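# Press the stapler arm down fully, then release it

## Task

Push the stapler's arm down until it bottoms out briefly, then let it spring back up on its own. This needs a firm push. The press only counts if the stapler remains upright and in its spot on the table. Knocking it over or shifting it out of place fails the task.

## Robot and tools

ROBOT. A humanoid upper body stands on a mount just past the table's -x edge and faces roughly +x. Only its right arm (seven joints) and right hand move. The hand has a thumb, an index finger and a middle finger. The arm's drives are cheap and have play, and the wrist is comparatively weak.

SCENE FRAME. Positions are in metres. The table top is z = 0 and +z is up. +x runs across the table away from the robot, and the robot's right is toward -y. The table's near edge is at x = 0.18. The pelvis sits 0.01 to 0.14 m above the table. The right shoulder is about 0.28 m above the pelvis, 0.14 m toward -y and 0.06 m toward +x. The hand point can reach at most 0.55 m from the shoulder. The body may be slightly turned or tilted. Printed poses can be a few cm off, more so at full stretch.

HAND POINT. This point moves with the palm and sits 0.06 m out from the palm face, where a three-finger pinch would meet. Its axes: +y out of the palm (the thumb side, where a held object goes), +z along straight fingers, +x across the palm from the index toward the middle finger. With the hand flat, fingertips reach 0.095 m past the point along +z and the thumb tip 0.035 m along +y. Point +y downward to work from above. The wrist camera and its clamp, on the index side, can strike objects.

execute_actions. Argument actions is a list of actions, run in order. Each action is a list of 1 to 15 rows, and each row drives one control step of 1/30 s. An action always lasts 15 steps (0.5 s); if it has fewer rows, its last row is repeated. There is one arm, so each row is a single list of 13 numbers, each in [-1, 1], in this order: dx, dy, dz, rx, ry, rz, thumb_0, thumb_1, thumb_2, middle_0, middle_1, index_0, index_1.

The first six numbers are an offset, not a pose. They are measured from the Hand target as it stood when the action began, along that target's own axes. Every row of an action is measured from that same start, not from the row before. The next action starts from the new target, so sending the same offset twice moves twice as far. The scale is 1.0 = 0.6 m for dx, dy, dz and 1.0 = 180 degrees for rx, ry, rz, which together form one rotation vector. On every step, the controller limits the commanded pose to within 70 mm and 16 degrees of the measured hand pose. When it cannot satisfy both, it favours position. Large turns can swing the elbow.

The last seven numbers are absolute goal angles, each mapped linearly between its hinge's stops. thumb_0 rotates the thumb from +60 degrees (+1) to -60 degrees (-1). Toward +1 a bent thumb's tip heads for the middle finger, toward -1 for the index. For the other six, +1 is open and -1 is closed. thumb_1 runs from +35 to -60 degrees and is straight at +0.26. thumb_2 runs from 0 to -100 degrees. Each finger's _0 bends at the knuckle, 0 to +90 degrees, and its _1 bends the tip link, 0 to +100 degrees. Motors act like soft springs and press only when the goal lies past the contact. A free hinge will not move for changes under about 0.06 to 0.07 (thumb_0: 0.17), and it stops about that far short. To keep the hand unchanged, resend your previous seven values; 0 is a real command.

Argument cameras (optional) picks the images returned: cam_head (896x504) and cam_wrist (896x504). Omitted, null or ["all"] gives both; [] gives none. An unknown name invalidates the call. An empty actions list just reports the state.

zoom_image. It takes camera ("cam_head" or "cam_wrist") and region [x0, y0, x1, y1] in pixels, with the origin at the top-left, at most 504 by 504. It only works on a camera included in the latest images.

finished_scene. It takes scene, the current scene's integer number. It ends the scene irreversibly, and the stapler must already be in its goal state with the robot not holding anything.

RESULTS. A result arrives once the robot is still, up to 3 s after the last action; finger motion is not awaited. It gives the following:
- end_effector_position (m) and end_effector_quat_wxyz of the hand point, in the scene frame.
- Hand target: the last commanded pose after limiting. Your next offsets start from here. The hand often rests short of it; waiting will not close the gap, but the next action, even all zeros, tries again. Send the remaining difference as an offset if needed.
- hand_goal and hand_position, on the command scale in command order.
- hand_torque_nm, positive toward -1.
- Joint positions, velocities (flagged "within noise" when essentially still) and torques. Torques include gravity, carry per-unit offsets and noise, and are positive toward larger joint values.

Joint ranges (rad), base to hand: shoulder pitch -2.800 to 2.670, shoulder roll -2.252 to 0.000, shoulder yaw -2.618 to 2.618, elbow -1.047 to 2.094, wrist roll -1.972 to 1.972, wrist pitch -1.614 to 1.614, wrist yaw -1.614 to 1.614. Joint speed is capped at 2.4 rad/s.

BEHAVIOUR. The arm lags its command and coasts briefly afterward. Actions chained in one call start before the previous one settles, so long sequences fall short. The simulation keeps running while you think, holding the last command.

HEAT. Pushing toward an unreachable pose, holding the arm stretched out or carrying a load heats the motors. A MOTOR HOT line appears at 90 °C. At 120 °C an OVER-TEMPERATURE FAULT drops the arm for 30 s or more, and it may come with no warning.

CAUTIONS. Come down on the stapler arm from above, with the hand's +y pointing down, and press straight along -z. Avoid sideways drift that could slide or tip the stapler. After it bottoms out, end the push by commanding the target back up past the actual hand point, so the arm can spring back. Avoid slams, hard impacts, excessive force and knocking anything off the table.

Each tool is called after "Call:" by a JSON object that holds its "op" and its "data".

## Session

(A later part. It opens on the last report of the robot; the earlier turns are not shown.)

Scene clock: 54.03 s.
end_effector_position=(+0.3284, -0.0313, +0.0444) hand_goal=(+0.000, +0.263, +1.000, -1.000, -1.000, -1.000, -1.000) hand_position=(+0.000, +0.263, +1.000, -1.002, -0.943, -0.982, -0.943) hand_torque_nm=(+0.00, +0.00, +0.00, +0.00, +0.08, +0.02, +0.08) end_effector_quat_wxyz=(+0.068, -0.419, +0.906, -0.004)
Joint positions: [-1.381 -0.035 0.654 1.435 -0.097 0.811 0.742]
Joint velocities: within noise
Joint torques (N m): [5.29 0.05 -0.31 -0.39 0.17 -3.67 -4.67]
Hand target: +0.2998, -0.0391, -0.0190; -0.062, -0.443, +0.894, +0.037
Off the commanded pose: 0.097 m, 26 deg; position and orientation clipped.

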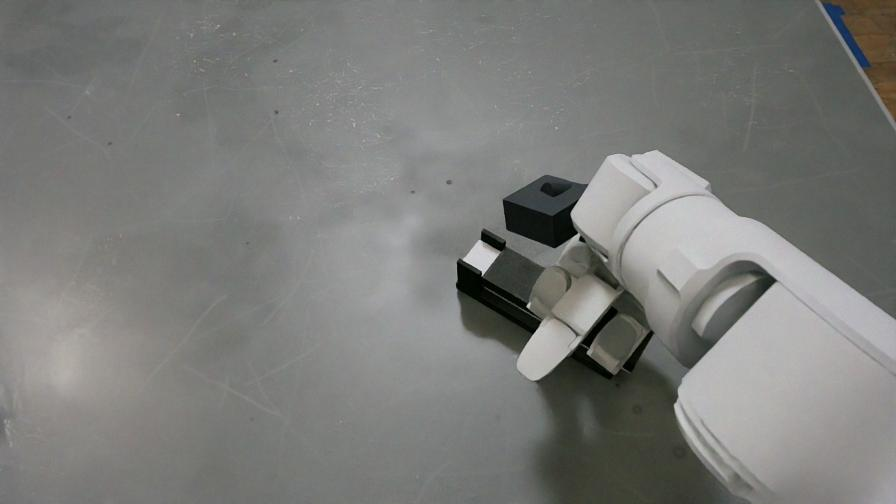

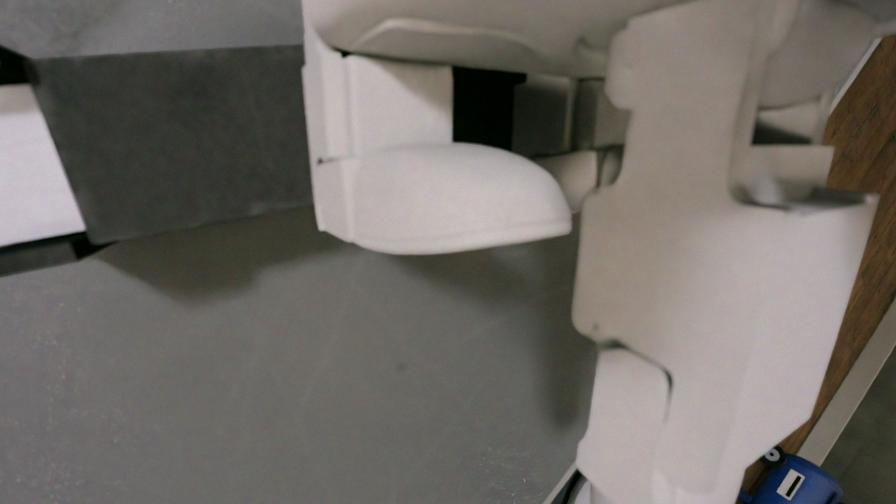

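Call:
{"op": "execute_actions", "data": {"actions": [[[0,0,-0.04,0,0,0,0,0.263,1,-1,-1,-1,-1],[0,0,-0.08,0,0,0,0,0.263,1,-1,-1,-1,-1],[0,0,-0.12,0,0,0,0,0.263,1,-1,-1,-1,-1]],[[0,0,-0.05,0,0,0,0,0.263,1,-1,-1,-1,-1],[0,0,-0.1,0,0,0,0,0.263,1,-1,-1,-1,-1],[0,0,-0.14,0,0,0,0,0.263,1,-1,-1,-1,-1],[0,0,-0.17,0,0,0,0,0.263,1,-1,-1,-1,-1]],[[0,0,0,0,0,0,0,0.263,1,-1,-1,-1,-1]]], "cameras": ["cam_head"]}}

Scene clock: 57.80 s.
end_effector_position=(+0.3255, -0.0376, +0.1564) hand_goal=(+0.000, +0.263, +1.000, -1.000, -1.000, -1.000, -1.000) hand_position=(+0.000, +0.263, +1.000, -1.002, -0.943, -0.982, -0.943) hand_torque_nm=(+0.00, +0.00, +0.00, +0.00, +0.08, +0.02, +0.08) end_effector_quat_wxyz=(-0.052, -0.446, +0.893, +0.037)
Joint positions: [-1.646 -0.079 0.903 1.463 -0.3 0.938 1.457]
Joint velocities: within noise
Joint torques (N m): [-6.09 -2.96 0.16 -1.83 -0.18 0.11 0.4]
Hand target: +0.3249, -0.0412, +0.1531; -0.062, -0.443, +0.894, +0.037
Off the commanded pose: 0.005 m, 1 deg.
Images, in order (width x height): cam_head 896x504.

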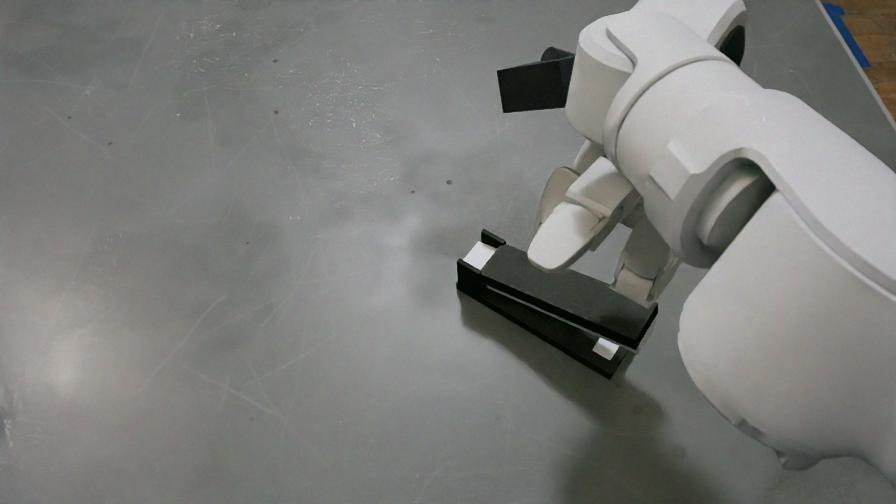

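Call:
{"op": "finished_scene", "data": {"scene": 2}}

The scene is finished: the task was done.


## Next scene

The same job, from a new start.

Call:
{"op": "execute_actions", "data": {"actions": []}}

Scene clock: 0.00 s.
end_effector_position=(+0.2216, -0.3782, +0.1801) hand_goal=(+0.000, +0.263, +1.000, +1.000, +1.000, +1.000, +1.000) hand_position=(+0.000, +0.263, +1.000, +1.000, +1.000, +1.000, +1.000) hand_torque_nm=(+0.00, +0.00, +0.00, +0.00, +0.00, +0.00, +0.00) end_effector_quat_wxyz=(+0.646, +0.124, +0.418, -0.627)
Joint positions: [0.351 -0.455 -0.418 0.058 -0.192 -0.527 -1.089]
Joint velocities: within noise
Joint torques (N m): no reading
Hand target: +0.2216, -0.3782, +0.1801; +0.646, +0.124, +0.418, -0.627

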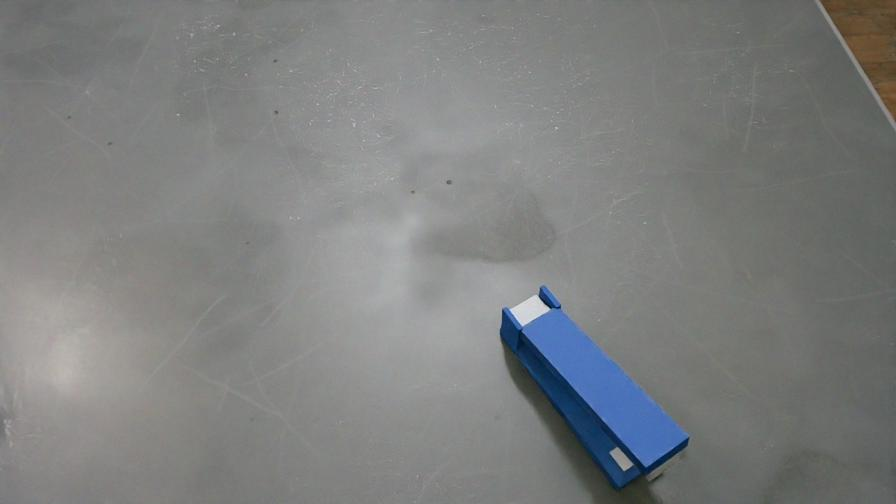

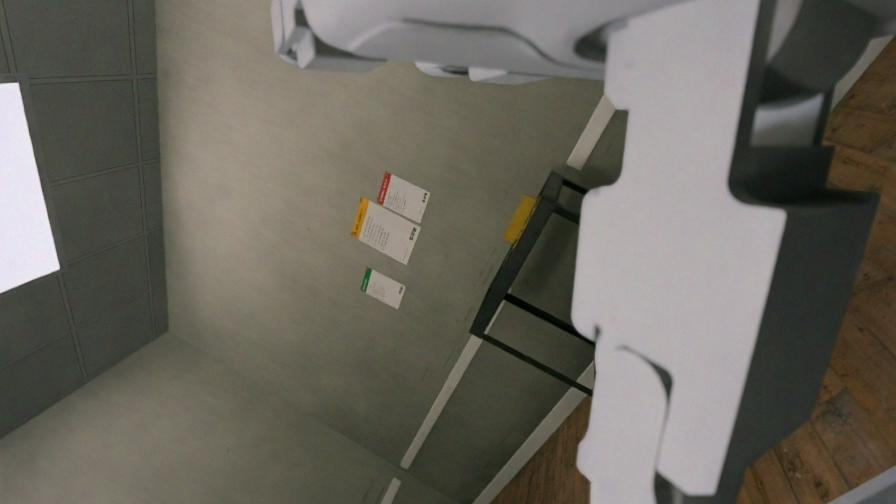

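Call:
{"op": "execute_actions", "data": {"actions": [[[-0.03,0.005,-0.005,0,0,0,0,0.263,1,0.8,0.8,0.8,0.8],[-0.07,0.013,-0.013,0,0,0,0,0.263,1,0.5,0.5,0.5,0.5],[-0.12,0.022,-0.022,0,0,0,0,0.263,1,0.2,0.2,0.2,0.2],[-0.17,0.031,-0.031,0,0,0,0,0.263,1,-0.2,-0.2,-0.2,-0.2],[-0.22,0.04,-0.04,0,0,0,0,0.263,1,-0.5,-0.5,-0.5,-0.5],[-0.26,0.047,-0.047,0,0,0,0,0.263,1,-0.8,-0.8,-0.8,-0.8],[-0.29,0.052,-0.052,0,0,0,0,0.263,1,-1,-1,-1,-1]],[[0,0,0,-0.05,0.015,0.03,0,0.263,1,-1,-1,-1,-1],[0,0,0,-0.11,0.03,0.07,0,0.263,1,-1,-1,-1,-1],[0,0,0,-0.185,0.056,0.124,0,0.263,1,-1,-1,-1,-1]],[[0,0,0,-0.05,0.015,0.03,0,0.263,1,-1,-1,-1,-1],[0,0,0,-0.11,0.03,0.07,0,0.263,1,-1,-1,-1,-1],[0,0,0,-0.185,0.056,0.124,0,0.263,1,-1,-1,-1,-1]]], "cameras": []}}

Scene clock: 11.30 s.
end_effector_position=(+0.2595, -0.2272, +0.2730) hand_goal=(+0.000, +0.263, +1.000, -1.000, -1.000, -1.000, -1.000) hand_position=(+0.000, +0.263, +1.000, -0.946, -0.943, -0.946, -0.943) hand_torque_nm=(+0.00, +0.00, +0.00, +0.07, +0.08, +0.07, +0.08) end_effector_quat_wxyz=(+0.714, +0.010, +0.700, -0.008)
Joint positions: [0.293 -0.642 -0.82 -0.646 0.981 0.443 0.164]
Joint velocities: within noise
Joint torques (N m): [-0.24 -4.81 -2.17 -1.29 0.53 -1.2 0.07]
Hand target: +0.2617, -0.2283, +0.2703; +0.707, +0.000, +0.707, +0.002
Off the commanded pose: 0.004 m, 2 deg.
No camera images: "cameras" was empty.

Call:
{"op": "execute_actions", "data": {"actions": [[[0,0.05,0.02,-0.02,0.07,-0.02,0,0.263,1,-1,-1,-1,-1],[0,0.1,0.03,-0.04,0.15,-0.04,0,0.263,1,-1,-1,-1,-1],[0,0.15,0.04,-0.061,0.245,-0.061,0,0.263,1,-1,-1,-1,-1],[0,0.183,0.04,-0.061,0.245,-0.061,0,0.263,1,-1,-1,-1,-1]],[[0,0,0,-0.02,0.07,-0.02,0,0.263,1,-1,-1,-1,-1],[0,0,0,-0.04,0.15,-0.04,0,0.263,1,-1,-1,-1,-1],[0,0,0,-0.061,0.245,-0.061,0,0.263,1,-1,-1,-1,-1]],[[0,0,0,0,0,0,0,0.263,1,-1,-1,-1,-1]]]}}

Scene clock: 14.67 s.
end_effector_position=(+0.2842, -0.1202, +0.2695) hand_goal=(+0.000, +0.263, +1.000, -1.000, -1.000, -1.000, -1.000) hand_position=(+0.000, +0.263, +1.000, -0.946, -0.943, -0.946, -0.944) hand_torque_nm=(+0.00, +0.00, +0.00, +0.07, +0.08, +0.07, +0.08) end_effector_quat_wxyz=(+0.334, -0.230, +0.913, +0.033)
Joint positions: [-1.095 -1.515 0.39 -0.286 1.981 1.261 -0.412]
Joint velocities: within noise
Joint torques (N m): [-4.77 -2.89 -1.67 1.51 0.38 -0.74 -0.09]
Hand target: +0.2853, -0.1184, +0.2706; +0.297, -0.211, +0.931, +0.011
Off the commanded pose: 0.002 m, 6 deg; orientation clipped at the end of an earlier action of this call.
joint sent to its limit — joint 5 (wrist roll), upper limit. The joint targets are off in orientation, not in position.

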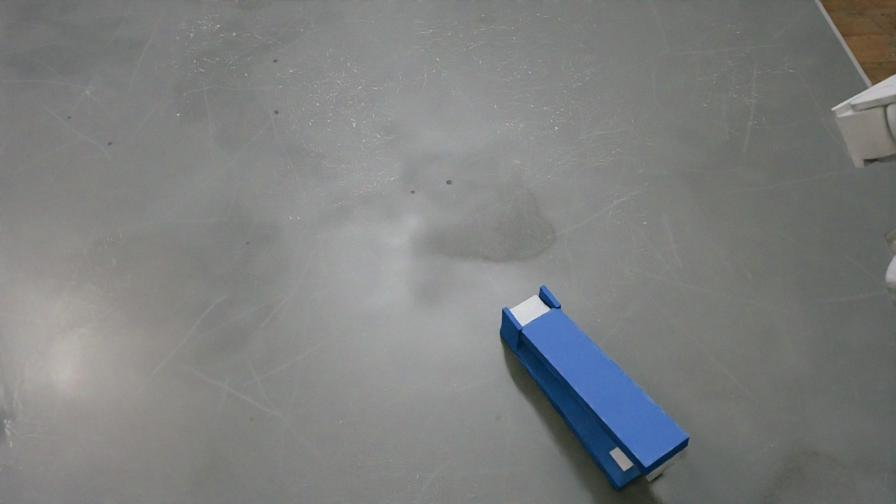

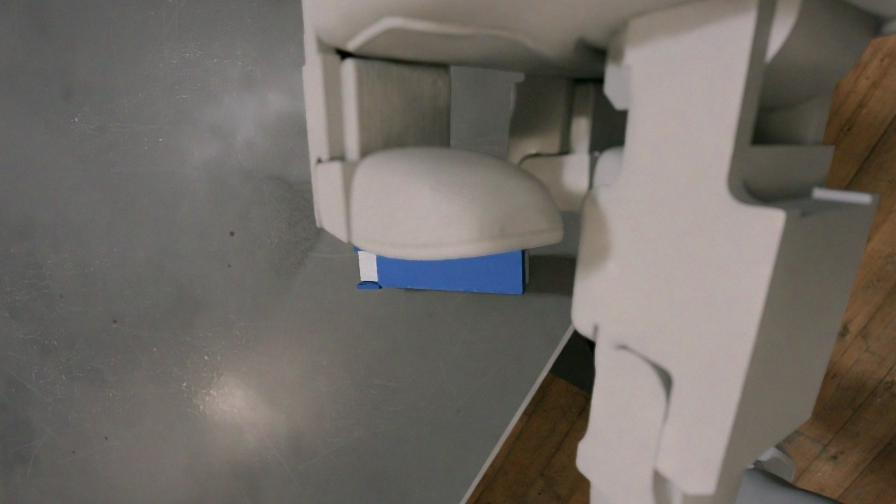

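Call:
{"op": "execute_actions", "data": {"actions": [[[0,0,0,-0.02,0.04,-0.04,0,0.263,1,-1,-1,-1,-1],[0,0,0,-0.044,0.087,-0.087,0,0.263,1,-1,-1,-1,-1]],[[0,0,0,-0.02,0.04,-0.04,0,0.263,1,-1,-1,-1,-1],[0,0,0,-0.044,0.087,-0.087,0,0.263,1,-1,-1,-1,-1]],[[-0.02,0.04,0.04,0,0,0,0,0.263,1,-1,-1,-1,-1],[-0.045,0.09,0.09,0,0,0,0,0.263,1,-1,-1,-1,-1],[-0.067,0.13,0.133,0,0,0,0,0.263,1,-1,-1,-1,-1]],[[0,0,0,0,0,0,0,0.263,1,-1,-1,-1,-1]]]}}

Scene clock: 21.13 s.
end_effector_position=(+0.2412, -0.0404, +0.1939) hand_goal=(+0.000, +0.263, +1.000, -1.000, -1.000, -1.000, -1.000) hand_position=(+0.000, +0.263, +1.000, -0.946, -0.944, -0.946, -0.944) hand_torque_nm=(+0.00, +0.00, +0.00, +0.07, +0.08, +0.07, +0.08) end_effector_quat_wxyz=(+0.007, -0.492, +0.871, -0.002)
Joint positions: [-1.782 -0.743 1.304 0.139 1.782 1.572 -0.14]
Joint velocities: within noise
Joint torques (N m): [-4.75 -2.66 -1.52 1.03 0.49 -0.26 0]
Hand target: +0.2407, -0.0428, +0.1908; +0.000, -0.483, +0.875, +0.000
Off the commanded pose: 0.004 m, 1 deg.

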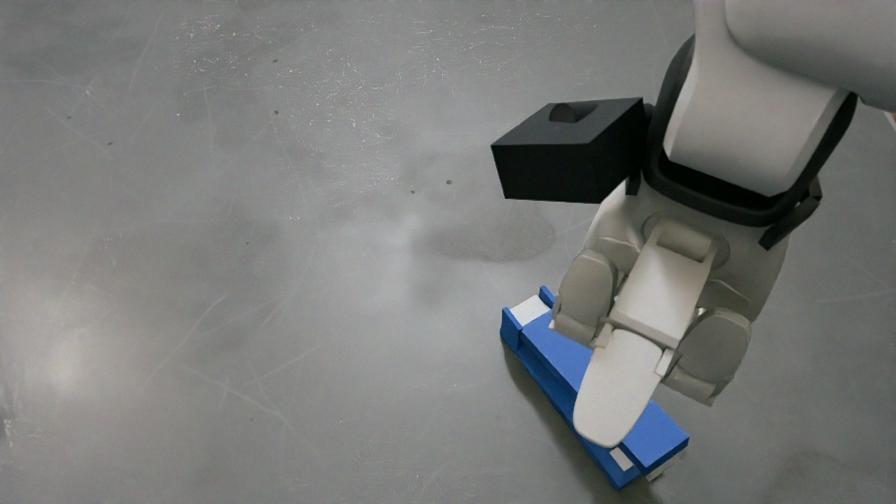

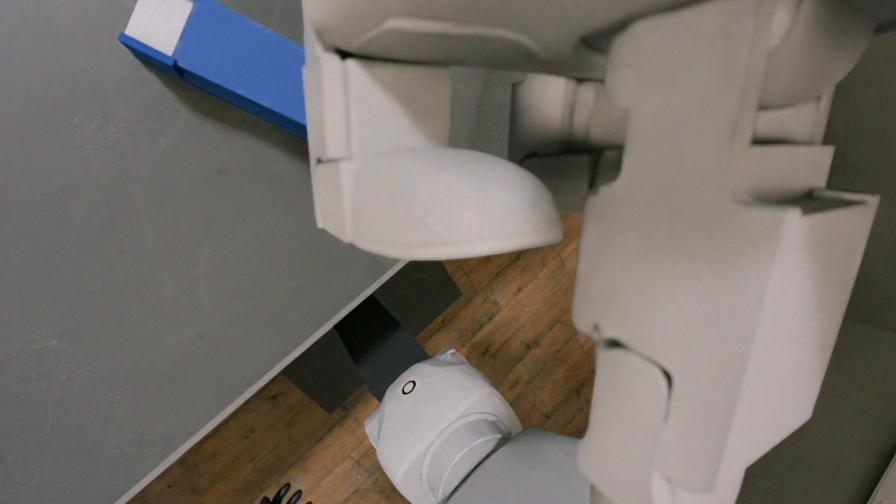

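Call:
{"op": "execute_actions", "data": {"actions": [[[0.02,0.016,0.02,0,0,0,0,0.263,1,-1,-1,-1,-1],[0.04,0.032,0.05,0,0,0,0,0.263,1,-1,-1,-1,-1],[0.04,0.032,0.09,0,0,0,0,0.263,1,-1,-1,-1,-1]],[[0,0,0,0,0,0,0,0.263,1,-1,-1,-1,-1]]]}}

Scene clock: 24.83 s.
end_effector_position=(+0.2127, -0.0528, +0.1363) hand_goal=(+0.000, +0.263, +1.000, -1.000, -1.000, -1.000, -1.000) hand_position=(+0.000, +0.263, +1.000, -0.946, -0.944, -0.946, -0.944) hand_torque_nm=(+0.00, +0.00, +0.00, +0.07, +0.08, +0.07, +0.08) end_effector_quat_wxyz=(+0.000, -0.485, +0.875, -0.003)
Joint positions: [-1.568 -0.812 1.384 -0.033 1.909 1.378 -0.419]
Joint velocities: within noise
Joint torques (N m): [-5.09 -2.56 -2 -0.65 0.6 -0.21 0]
Hand target: +0.2116, -0.0529, +0.1368; +0.000, -0.483, +0.875, +0.000
Off the commanded pose: 0.001 m, 0 deg.

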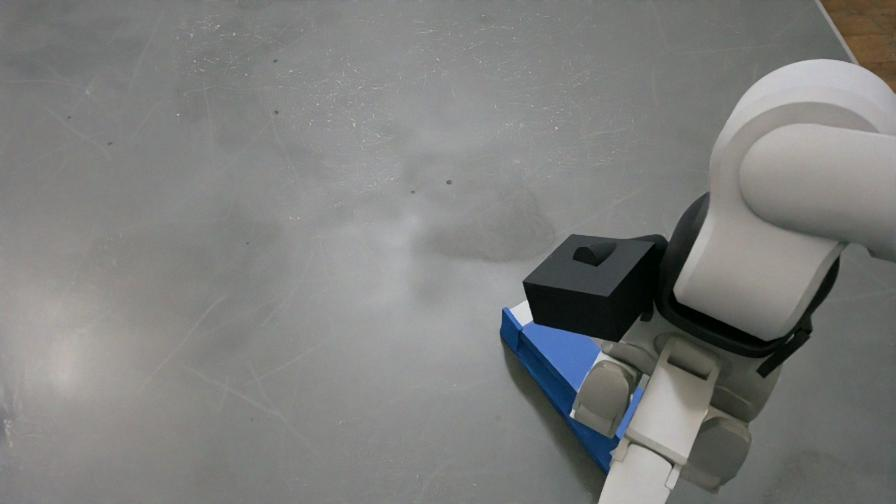

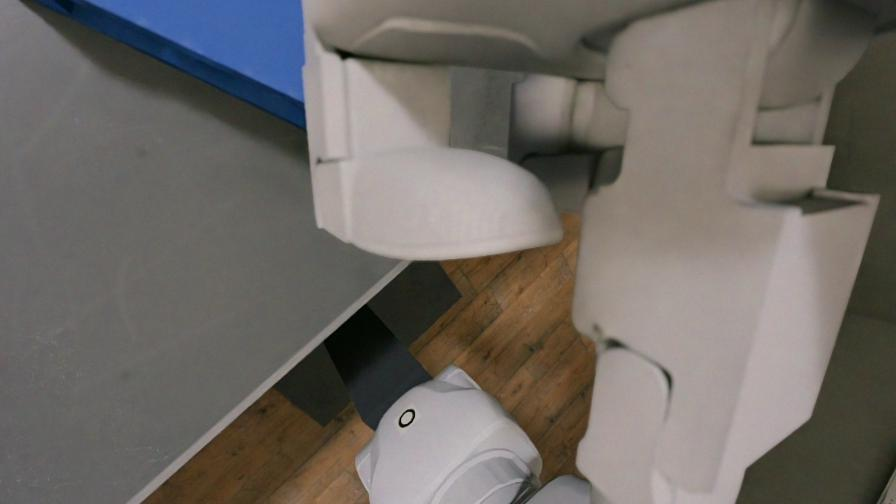

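Call:
{"op": "execute_actions", "data": {"actions": [[[0.005,-0.008,0.02,0,0,0,0,0.263,1,-1,-1,-1,-1],[0.009,-0.015,0.05,0,0,0,0,0.263,1,-1,-1,-1,-1],[0.009,-0.015,0.07,0,0,0,0,0.263,1,-1,-1,-1,-1]]]}}

Scene clock: 27.80 s.
end_effector_position=(+0.2178, -0.0615, +0.0979) hand_goal=(+0.000, +0.263, +1.000, -1.000, -1.000, -1.000, -1.000) hand_position=(+0.000, +0.263, +1.000, -0.946, -0.944, -0.946, -0.944) hand_torque_nm=(+0.00, +0.00, +0.00, +0.07, +0.08, +0.07, +0.08) end_effector_quat_wxyz=(+0.004, -0.483, +0.876, +0.001)
Joint positions: [-1.451 -0.784 1.42 0.01 1.604 1.281 -0.211]
Joint velocities: within noise
Joint torques (N m): [-4.75 -1.69 -1.44 0.36 0.1 -0.23 0.22]
Hand target: +0.2163, -0.0623, +0.0948; +0.000, -0.483, +0.875, +0.000
Off the commanded pose: 0.003 m, 1 deg.

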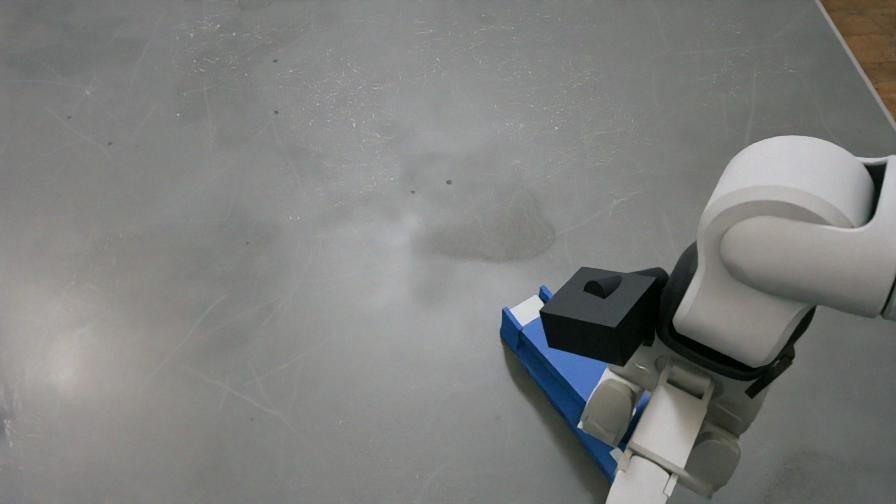

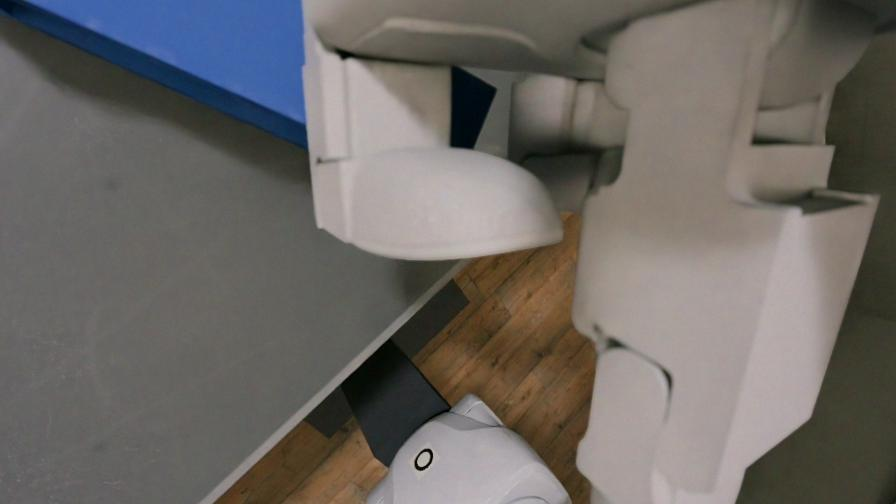

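Call:
{"op": "execute_actions", "data": {"actions": [[[0,-0.005,0.015,0,0,0,0,0.263,1,-1,-1,-1,-1],[0,-0.01,0.03,0,0,0,0,0.263,1,-1,-1,-1,-1]]]}}

Scene clock: 30.03 s.
end_effector_position=(+0.2259, -0.0647, +0.0827) hand_goal=(+0.000, +0.263, +1.000, -1.000, -1.000, -1.000, -1.000) hand_position=(+0.000, +0.263, +1.000, -0.963, -0.944, -0.946, -0.944) hand_torque_nm=(+0.00, +0.00, +0.00, +0.05, +0.08, +0.07, +0.08) end_effector_quat_wxyz=(+0.008, -0.482, +0.876, -0.001)
Joint positions: [-1.433 -0.754 1.465 0.076 1.478 1.22 -0.105]
Joint velocities: within noise
Joint torques (N m): [-4.05 -1.43 -1.2 0.4 0.03 -0.43 0.14]
Hand target: +0.2214, -0.0655, +0.0768; +0.000, -0.483, +0.875, +0.000
Off the commanded pose: 0.007 m, 1 deg.

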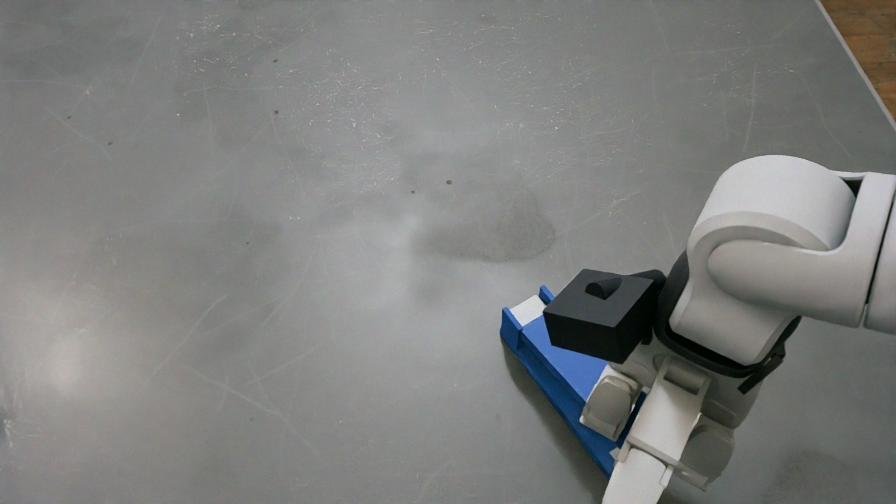

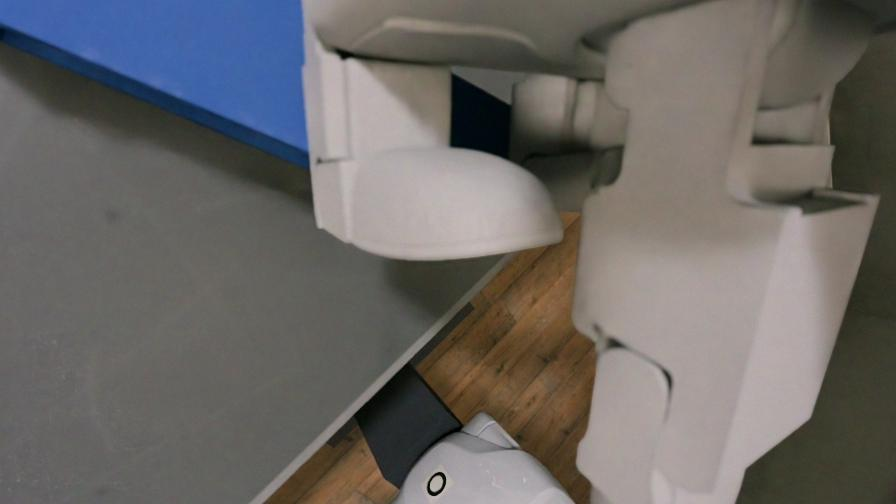

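Call:
{"op": "execute_actions", "data": {"actions": [[[0.01,0,-0.02,0,0,0,0,0.263,1,-1,-1,-1,-1],[0.022,0,-0.02,0,0,0,0,0.263,1,-1,-1,-1,-1]],[[0,0,0,0,0,0,0,0.263,1,-1,-1,-1,-1]]]}}

Scene clock: 33.40 s.
end_effector_position=(+0.2172, -0.0772, +0.0890) hand_goal=(+0.000, +0.263, +1.000, -1.000, -1.000, -1.000, -1.000) hand_position=(+0.000, +0.263, +1.000, -0.964, -0.944, -0.946, -0.944) hand_torque_nm=(+0.00, +0.00, +0.00, +0.05, +0.08, +0.07, +0.08) end_effector_quat_wxyz=(+0.002, -0.483, +0.876, -0.005)
Joint positions: [-1.433 -0.833 1.465 -0.012 1.514 1.235 -0.134]
Joint velocities: within noise
Joint torques (N m): [-4.67 -2.51 -1.87 -1.12 0.44 -0.2 0.02]
Hand target: +0.2144, -0.0766, +0.0888; +0.000, -0.483, +0.875, +0.000
Off the commanded pose: 0.003 m, 1 deg.

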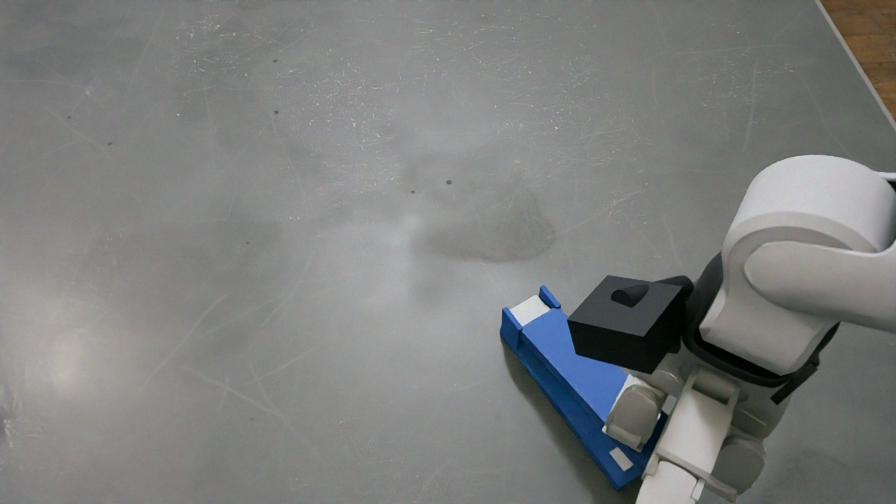

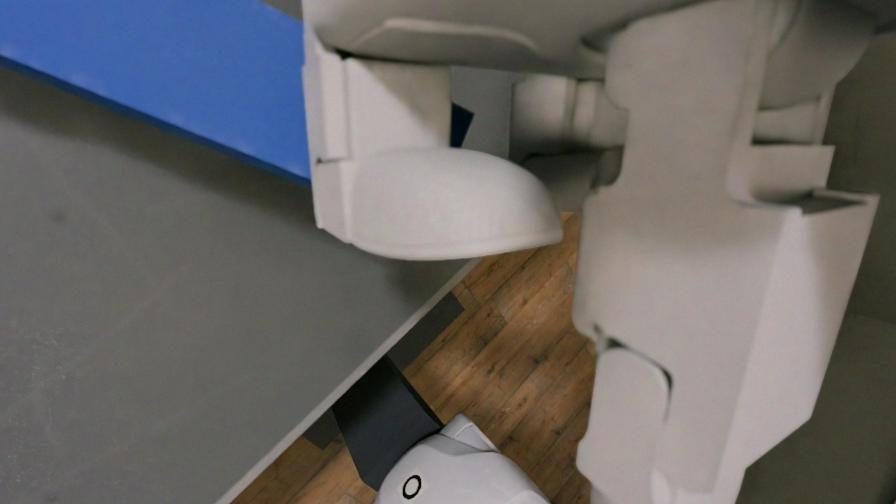

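Call:
{"op": "execute_actions", "data": {"actions": [[[0,0,0.02,0,0,0,0,0.263,1,-1,-1,-1,-1],[0,0,0.045,0,0,0,0,0.263,1,-1,-1,-1,-1]]], "cameras": ["cam_head"]}}

Call:
{"op": "execute_actions", "data": {"actions": [[[0,0,0.015,0,0,0,0,0.263,1,-1,-1,-1,-1],[0,0,0.035,0,0,0,0,0.263,1,-1,-1,-1,-1]]], "cameras": ["cam_head"]}}

Scene clock: 35.47 s.
end_effector_position=(+0.2230, -0.0740, +0.0703) hand_goal=(+0.000, +0.263, +1.000, -1.000, -1.000, -1.000, -1.000) hand_position=(+0.000, +0.263, +1.000, -0.964, -0.944, -0.997, -0.944) hand_torque_nm=(+0.00, +0.00, +0.00, +0.05, +0.08, +0.00, +0.08) end_effector_quat_wxyz=(+0.016, -0.481, +0.877, +0.000)
Joint positions: [-1.392 -0.791 1.498 0.055 1.427 1.148 -0.086]
Joint velocities: within noise
Joint torques (N m): [-3.32 -1.22 -0.74 0.36 0.01 -0.22 0.06]
Hand target: +0.2144, -0.0766, +0.0618; +0.000, -0.483, +0.875, +0.000
Off the commanded pose: 0.012 m, 2 deg.
Images, in order (width x height): cam_head 896x504.

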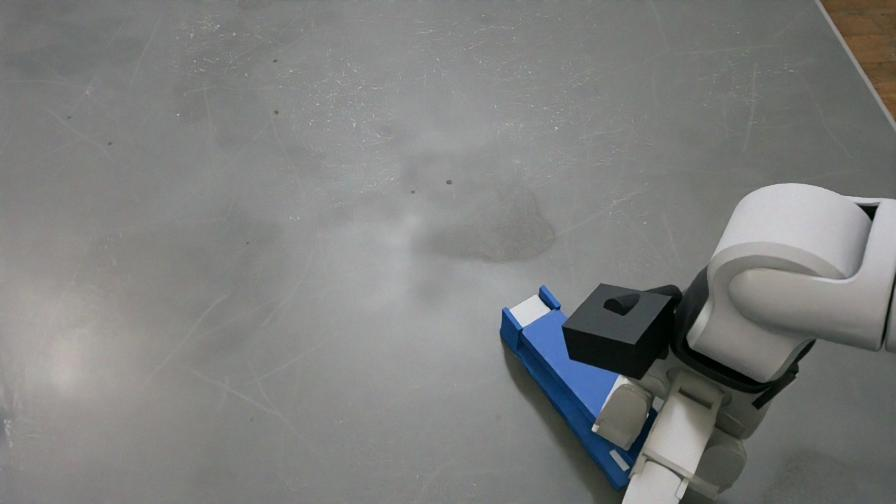

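Scene clock: 36.17 s.
end_effector_position=(+0.2226, -0.0753, +0.0541) hand_goal=(+0.000, +0.263, +1.000, -1.000, -1.000, -1.000, -1.000) hand_position=(+0.000, +0.263, +1.000, -0.964, -0.944, -0.998, -0.944) hand_torque_nm=(+0.00, +0.00, +0.00, +0.05, +0.08, +0.00, +0.08) end_effector_quat_wxyz=(+0.008, -0.478, +0.879, +0.003)
Joint positions: [-1.358 -0.749 1.536 0.129 1.368 1.097 -0.033]
Joint velocities: within noise
Joint torques (N m): [-2.5 -0.42 -0.56 0.99 -0.4 -1.08 -0.52]
Hand target: +0.2143, -0.0766, +0.0408; +0.000, -0.483, +0.875, +0.000
Off the commanded pose: 0.016 m, 1 deg.
Images, in order (width x height): cam_head 896x504.

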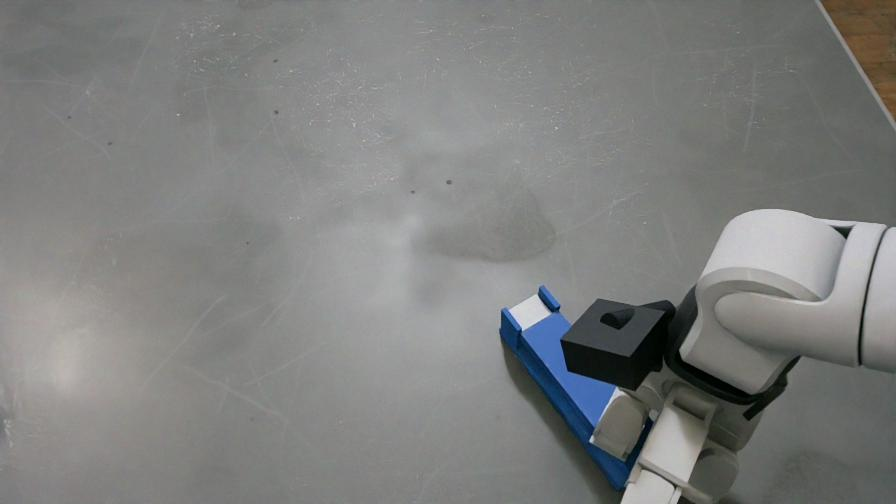

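Going well.

Call:
{"op": "execute_actions", "data": {"actions": [[[0,0,0.015,0,0,0,0,0.263,1,-1,-1,-1,-1],[0,0,0.035,0,0,0,0,0.263,1,-1,-1,-1,-1]]], "cameras": ["cam_head"]}}

Call:
{"op": "execute_actions", "data": {"actions": [[[0,0,0.015,0,0,0,0,0.263,1,-1,-1,-1,-1],[0,0,0.035,0,0,0,0,0.263,1,-1,-1,-1,-1]]], "cameras": ["cam_head"]}}

Scene clock: 38.07 s.
end_effector_position=(+0.2258, -0.0726, +0.0463) hand_goal=(+0.000, +0.263, +1.000, -1.000, -1.000, -1.000, -1.000) hand_position=(+0.000, +0.263, +1.000, -0.999, -0.944, -1.000, -0.944) hand_torque_nm=(+0.00, +0.00, +0.00, +0.00, +0.08, +0.00, +0.08) end_effector_quat_wxyz=(+0.008, -0.474, +0.881, +0.013)
Joint positions: [-1.342 -0.715 1.552 0.197 1.325 1.056 0.026]
Joint velocities: within noise
Joint torques (N m): [-0.5 0.8 0.31 2.68 -1.12 -2.19 -1.51]
Hand target: +0.2143, -0.0766, +0.0198; +0.000, -0.483, +0.875, +0.000
Off the commanded pose: 0.029 m, 2 deg.
Images, in order (width x height): cam_head 896x504.

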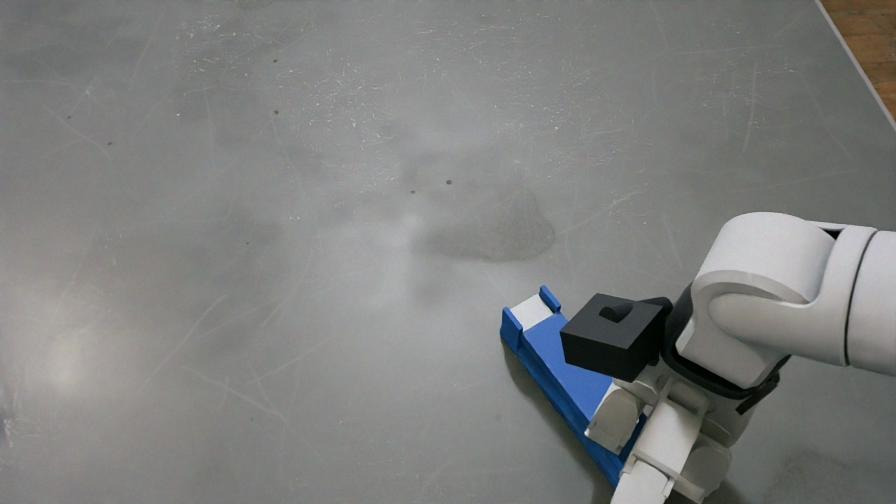

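Scene clock: 38.77 s.
end_effector_position=(+0.2314, -0.0704, +0.0437) hand_goal=(+0.000, +0.263, +1.000, -1.000, -1.000, -1.000, -1.000) hand_position=(+0.000, +0.263, +1.000, -1.000, -0.944, -1.000, -0.944) hand_torque_nm=(+0.00, +0.00, +0.00, +0.00, +0.08, +0.00, +0.08) end_effector_quat_wxyz=(+0.008, -0.467, +0.884, +0.025)
Joint positions: [-1.337 -0.692 1.557 0.259 1.294 1.028 0.087]
Joint velocities: within noise
Joint torques (N m): [2.15 2.36 1.34 4.13 -1.92 -3.6 -2.86]
Hand target: +0.2143, -0.0766, -0.0012; +0.000, -0.483, +0.875, +0.000
Off the commanded pose: 0.048 m, 4 deg.
Images, in order (width x height): cam_head 896x504.

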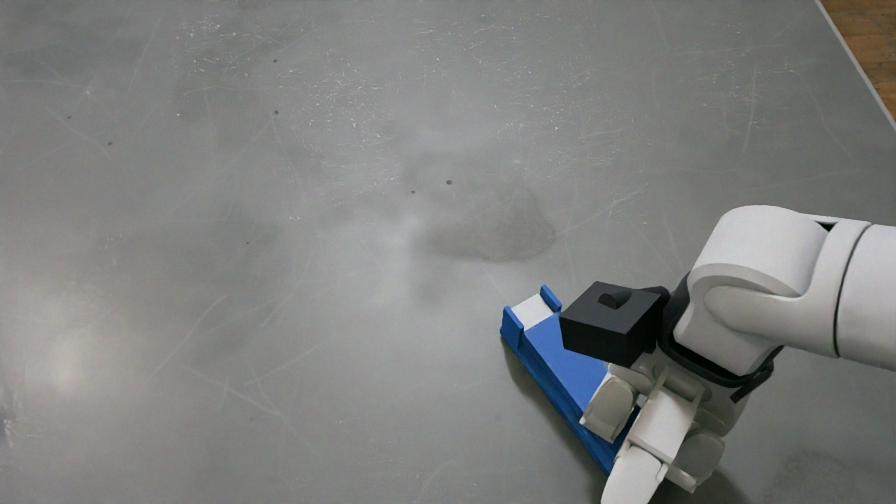

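Call:
{"op": "execute_actions", "data": {"actions": [[[0.005,0.007,0.015,0,0,0,0,0.263,1,-1,-1,-1,-1],[0.01,0.014,0.03,0,0,0,0,0.263,1,-1,-1,-1,-1]]], "cameras": ["cam_head"]}}

Call:
{"op": "zoom_image", "data": {"camera": "cam_head", "region": [480, 270, 730, 500]}}

Scene clock: 40.67 s.
end_effector_position=(+0.2314, -0.0700, +0.0429) hand_goal=(+0.000, +0.263, +1.000, -1.000, -1.000, -1.000, -1.000) hand_position=(+0.000, +0.263, +1.000, -1.001, -0.944, -1.000, -0.944) hand_torque_nm=(+0.00, +0.00, +0.00, +0.00, +0.08, +0.00, +0.08) end_effector_quat_wxyz=(+0.010, -0.466, +0.884, +0.025)
Joint positions: [-1.334 -0.692 1.557 0.259 1.294 1.022 0.084]
Joint velocities: within noise
Joint torques (N m): [5.73 2.39 1.86 2.62 -1.98 -4.91 -4.83]
Hand target: +0.2040, -0.0772, -0.0192; +0.000, -0.483, +0.875, +0.000
Off the commanded pose: 0.068 m, 4 deg.
Images, in order (width x height): cam_head 896x504.

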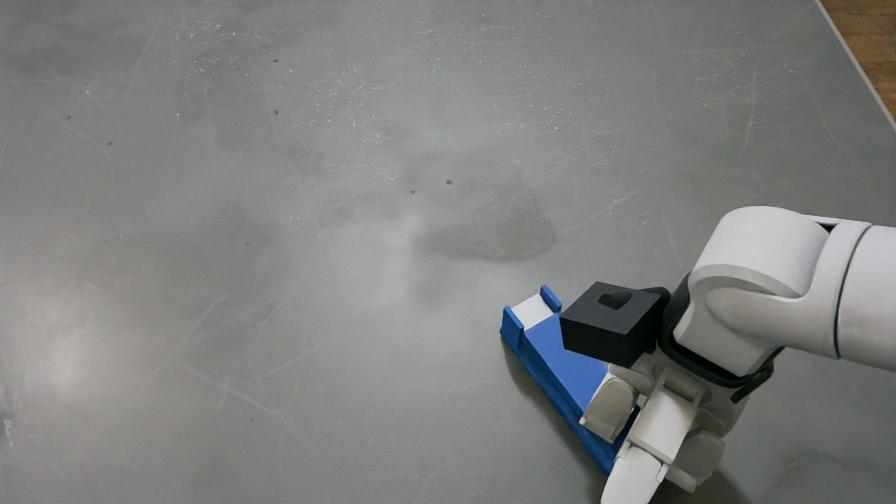

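Scaled by 2.016 from the camera's 896x504 image, which has a finer 1280x720 frame.

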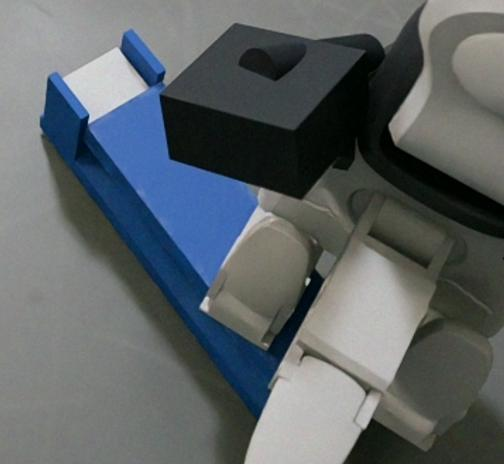

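Call:
{"op": "execute_actions", "data": {"actions": [[[-0.03,-0.03,-0.04,0,0,0,0,0.263,1,-1,-1,-1,-1],[-0.03,-0.03,-0.08,0,0,0,0,0.263,1,-1,-1,-1,-1],[-0.03,-0.03,-0.12,0,0,0,0,0.263,1,-1,-1,-1,-1],[-0.03,-0.03,-0.15,0,0,0,0,0.263,1,-1,-1,-1,-1]],[[0,-0.02,-0.04,0,0,0,0,0.263,1,-1,-1,-1,-1],[0,-0.05,-0.09,0,0,0,0,0.263,1,-1,-1,-1,-1],[0,-0.08,-0.14,0,0,0,0,0.263,1,-1,-1,-1,-1]]], "cameras": ["cam_head"]}}

Scene clock: 43.30 s.
end_effector_position=(+0.2690, -0.0966, +0.1563) hand_goal=(+0.000, +0.263, +1.000, -1.000, -1.000, -1.000, -1.000) hand_position=(+0.000, +0.263, +1.000, -1.001, -0.944, -1.000, -0.944) hand_torque_nm=(+0.00, +0.00, +0.00, +0.00, +0.08, +0.00, +0.08) end_effector_quat_wxyz=(+0.002, -0.482, +0.876, +0.003)
Joint positions: [-1.737 -0.879 1.582 0.145 1.186 1.253 0.493]
Joint velocities: within noise
Joint torques (N m): [-6.02 -1.7 -1.44 1.35 -0.13 -0.21 0.25]
Hand target: +0.2696, -0.0972, +0.1548; +0.000, -0.483, +0.875, +0.000
Off the commanded pose: 0.002 m, 0 deg.
Images, in order (width x height): cam_head 896x504.

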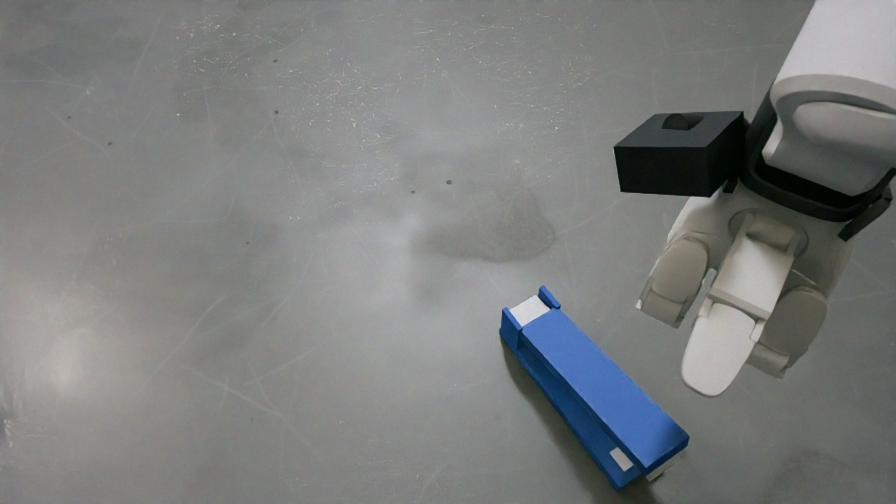

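Call:
{"op": "finished_scene", "data": {"scene": 3}}

The scene is finished: the task was done.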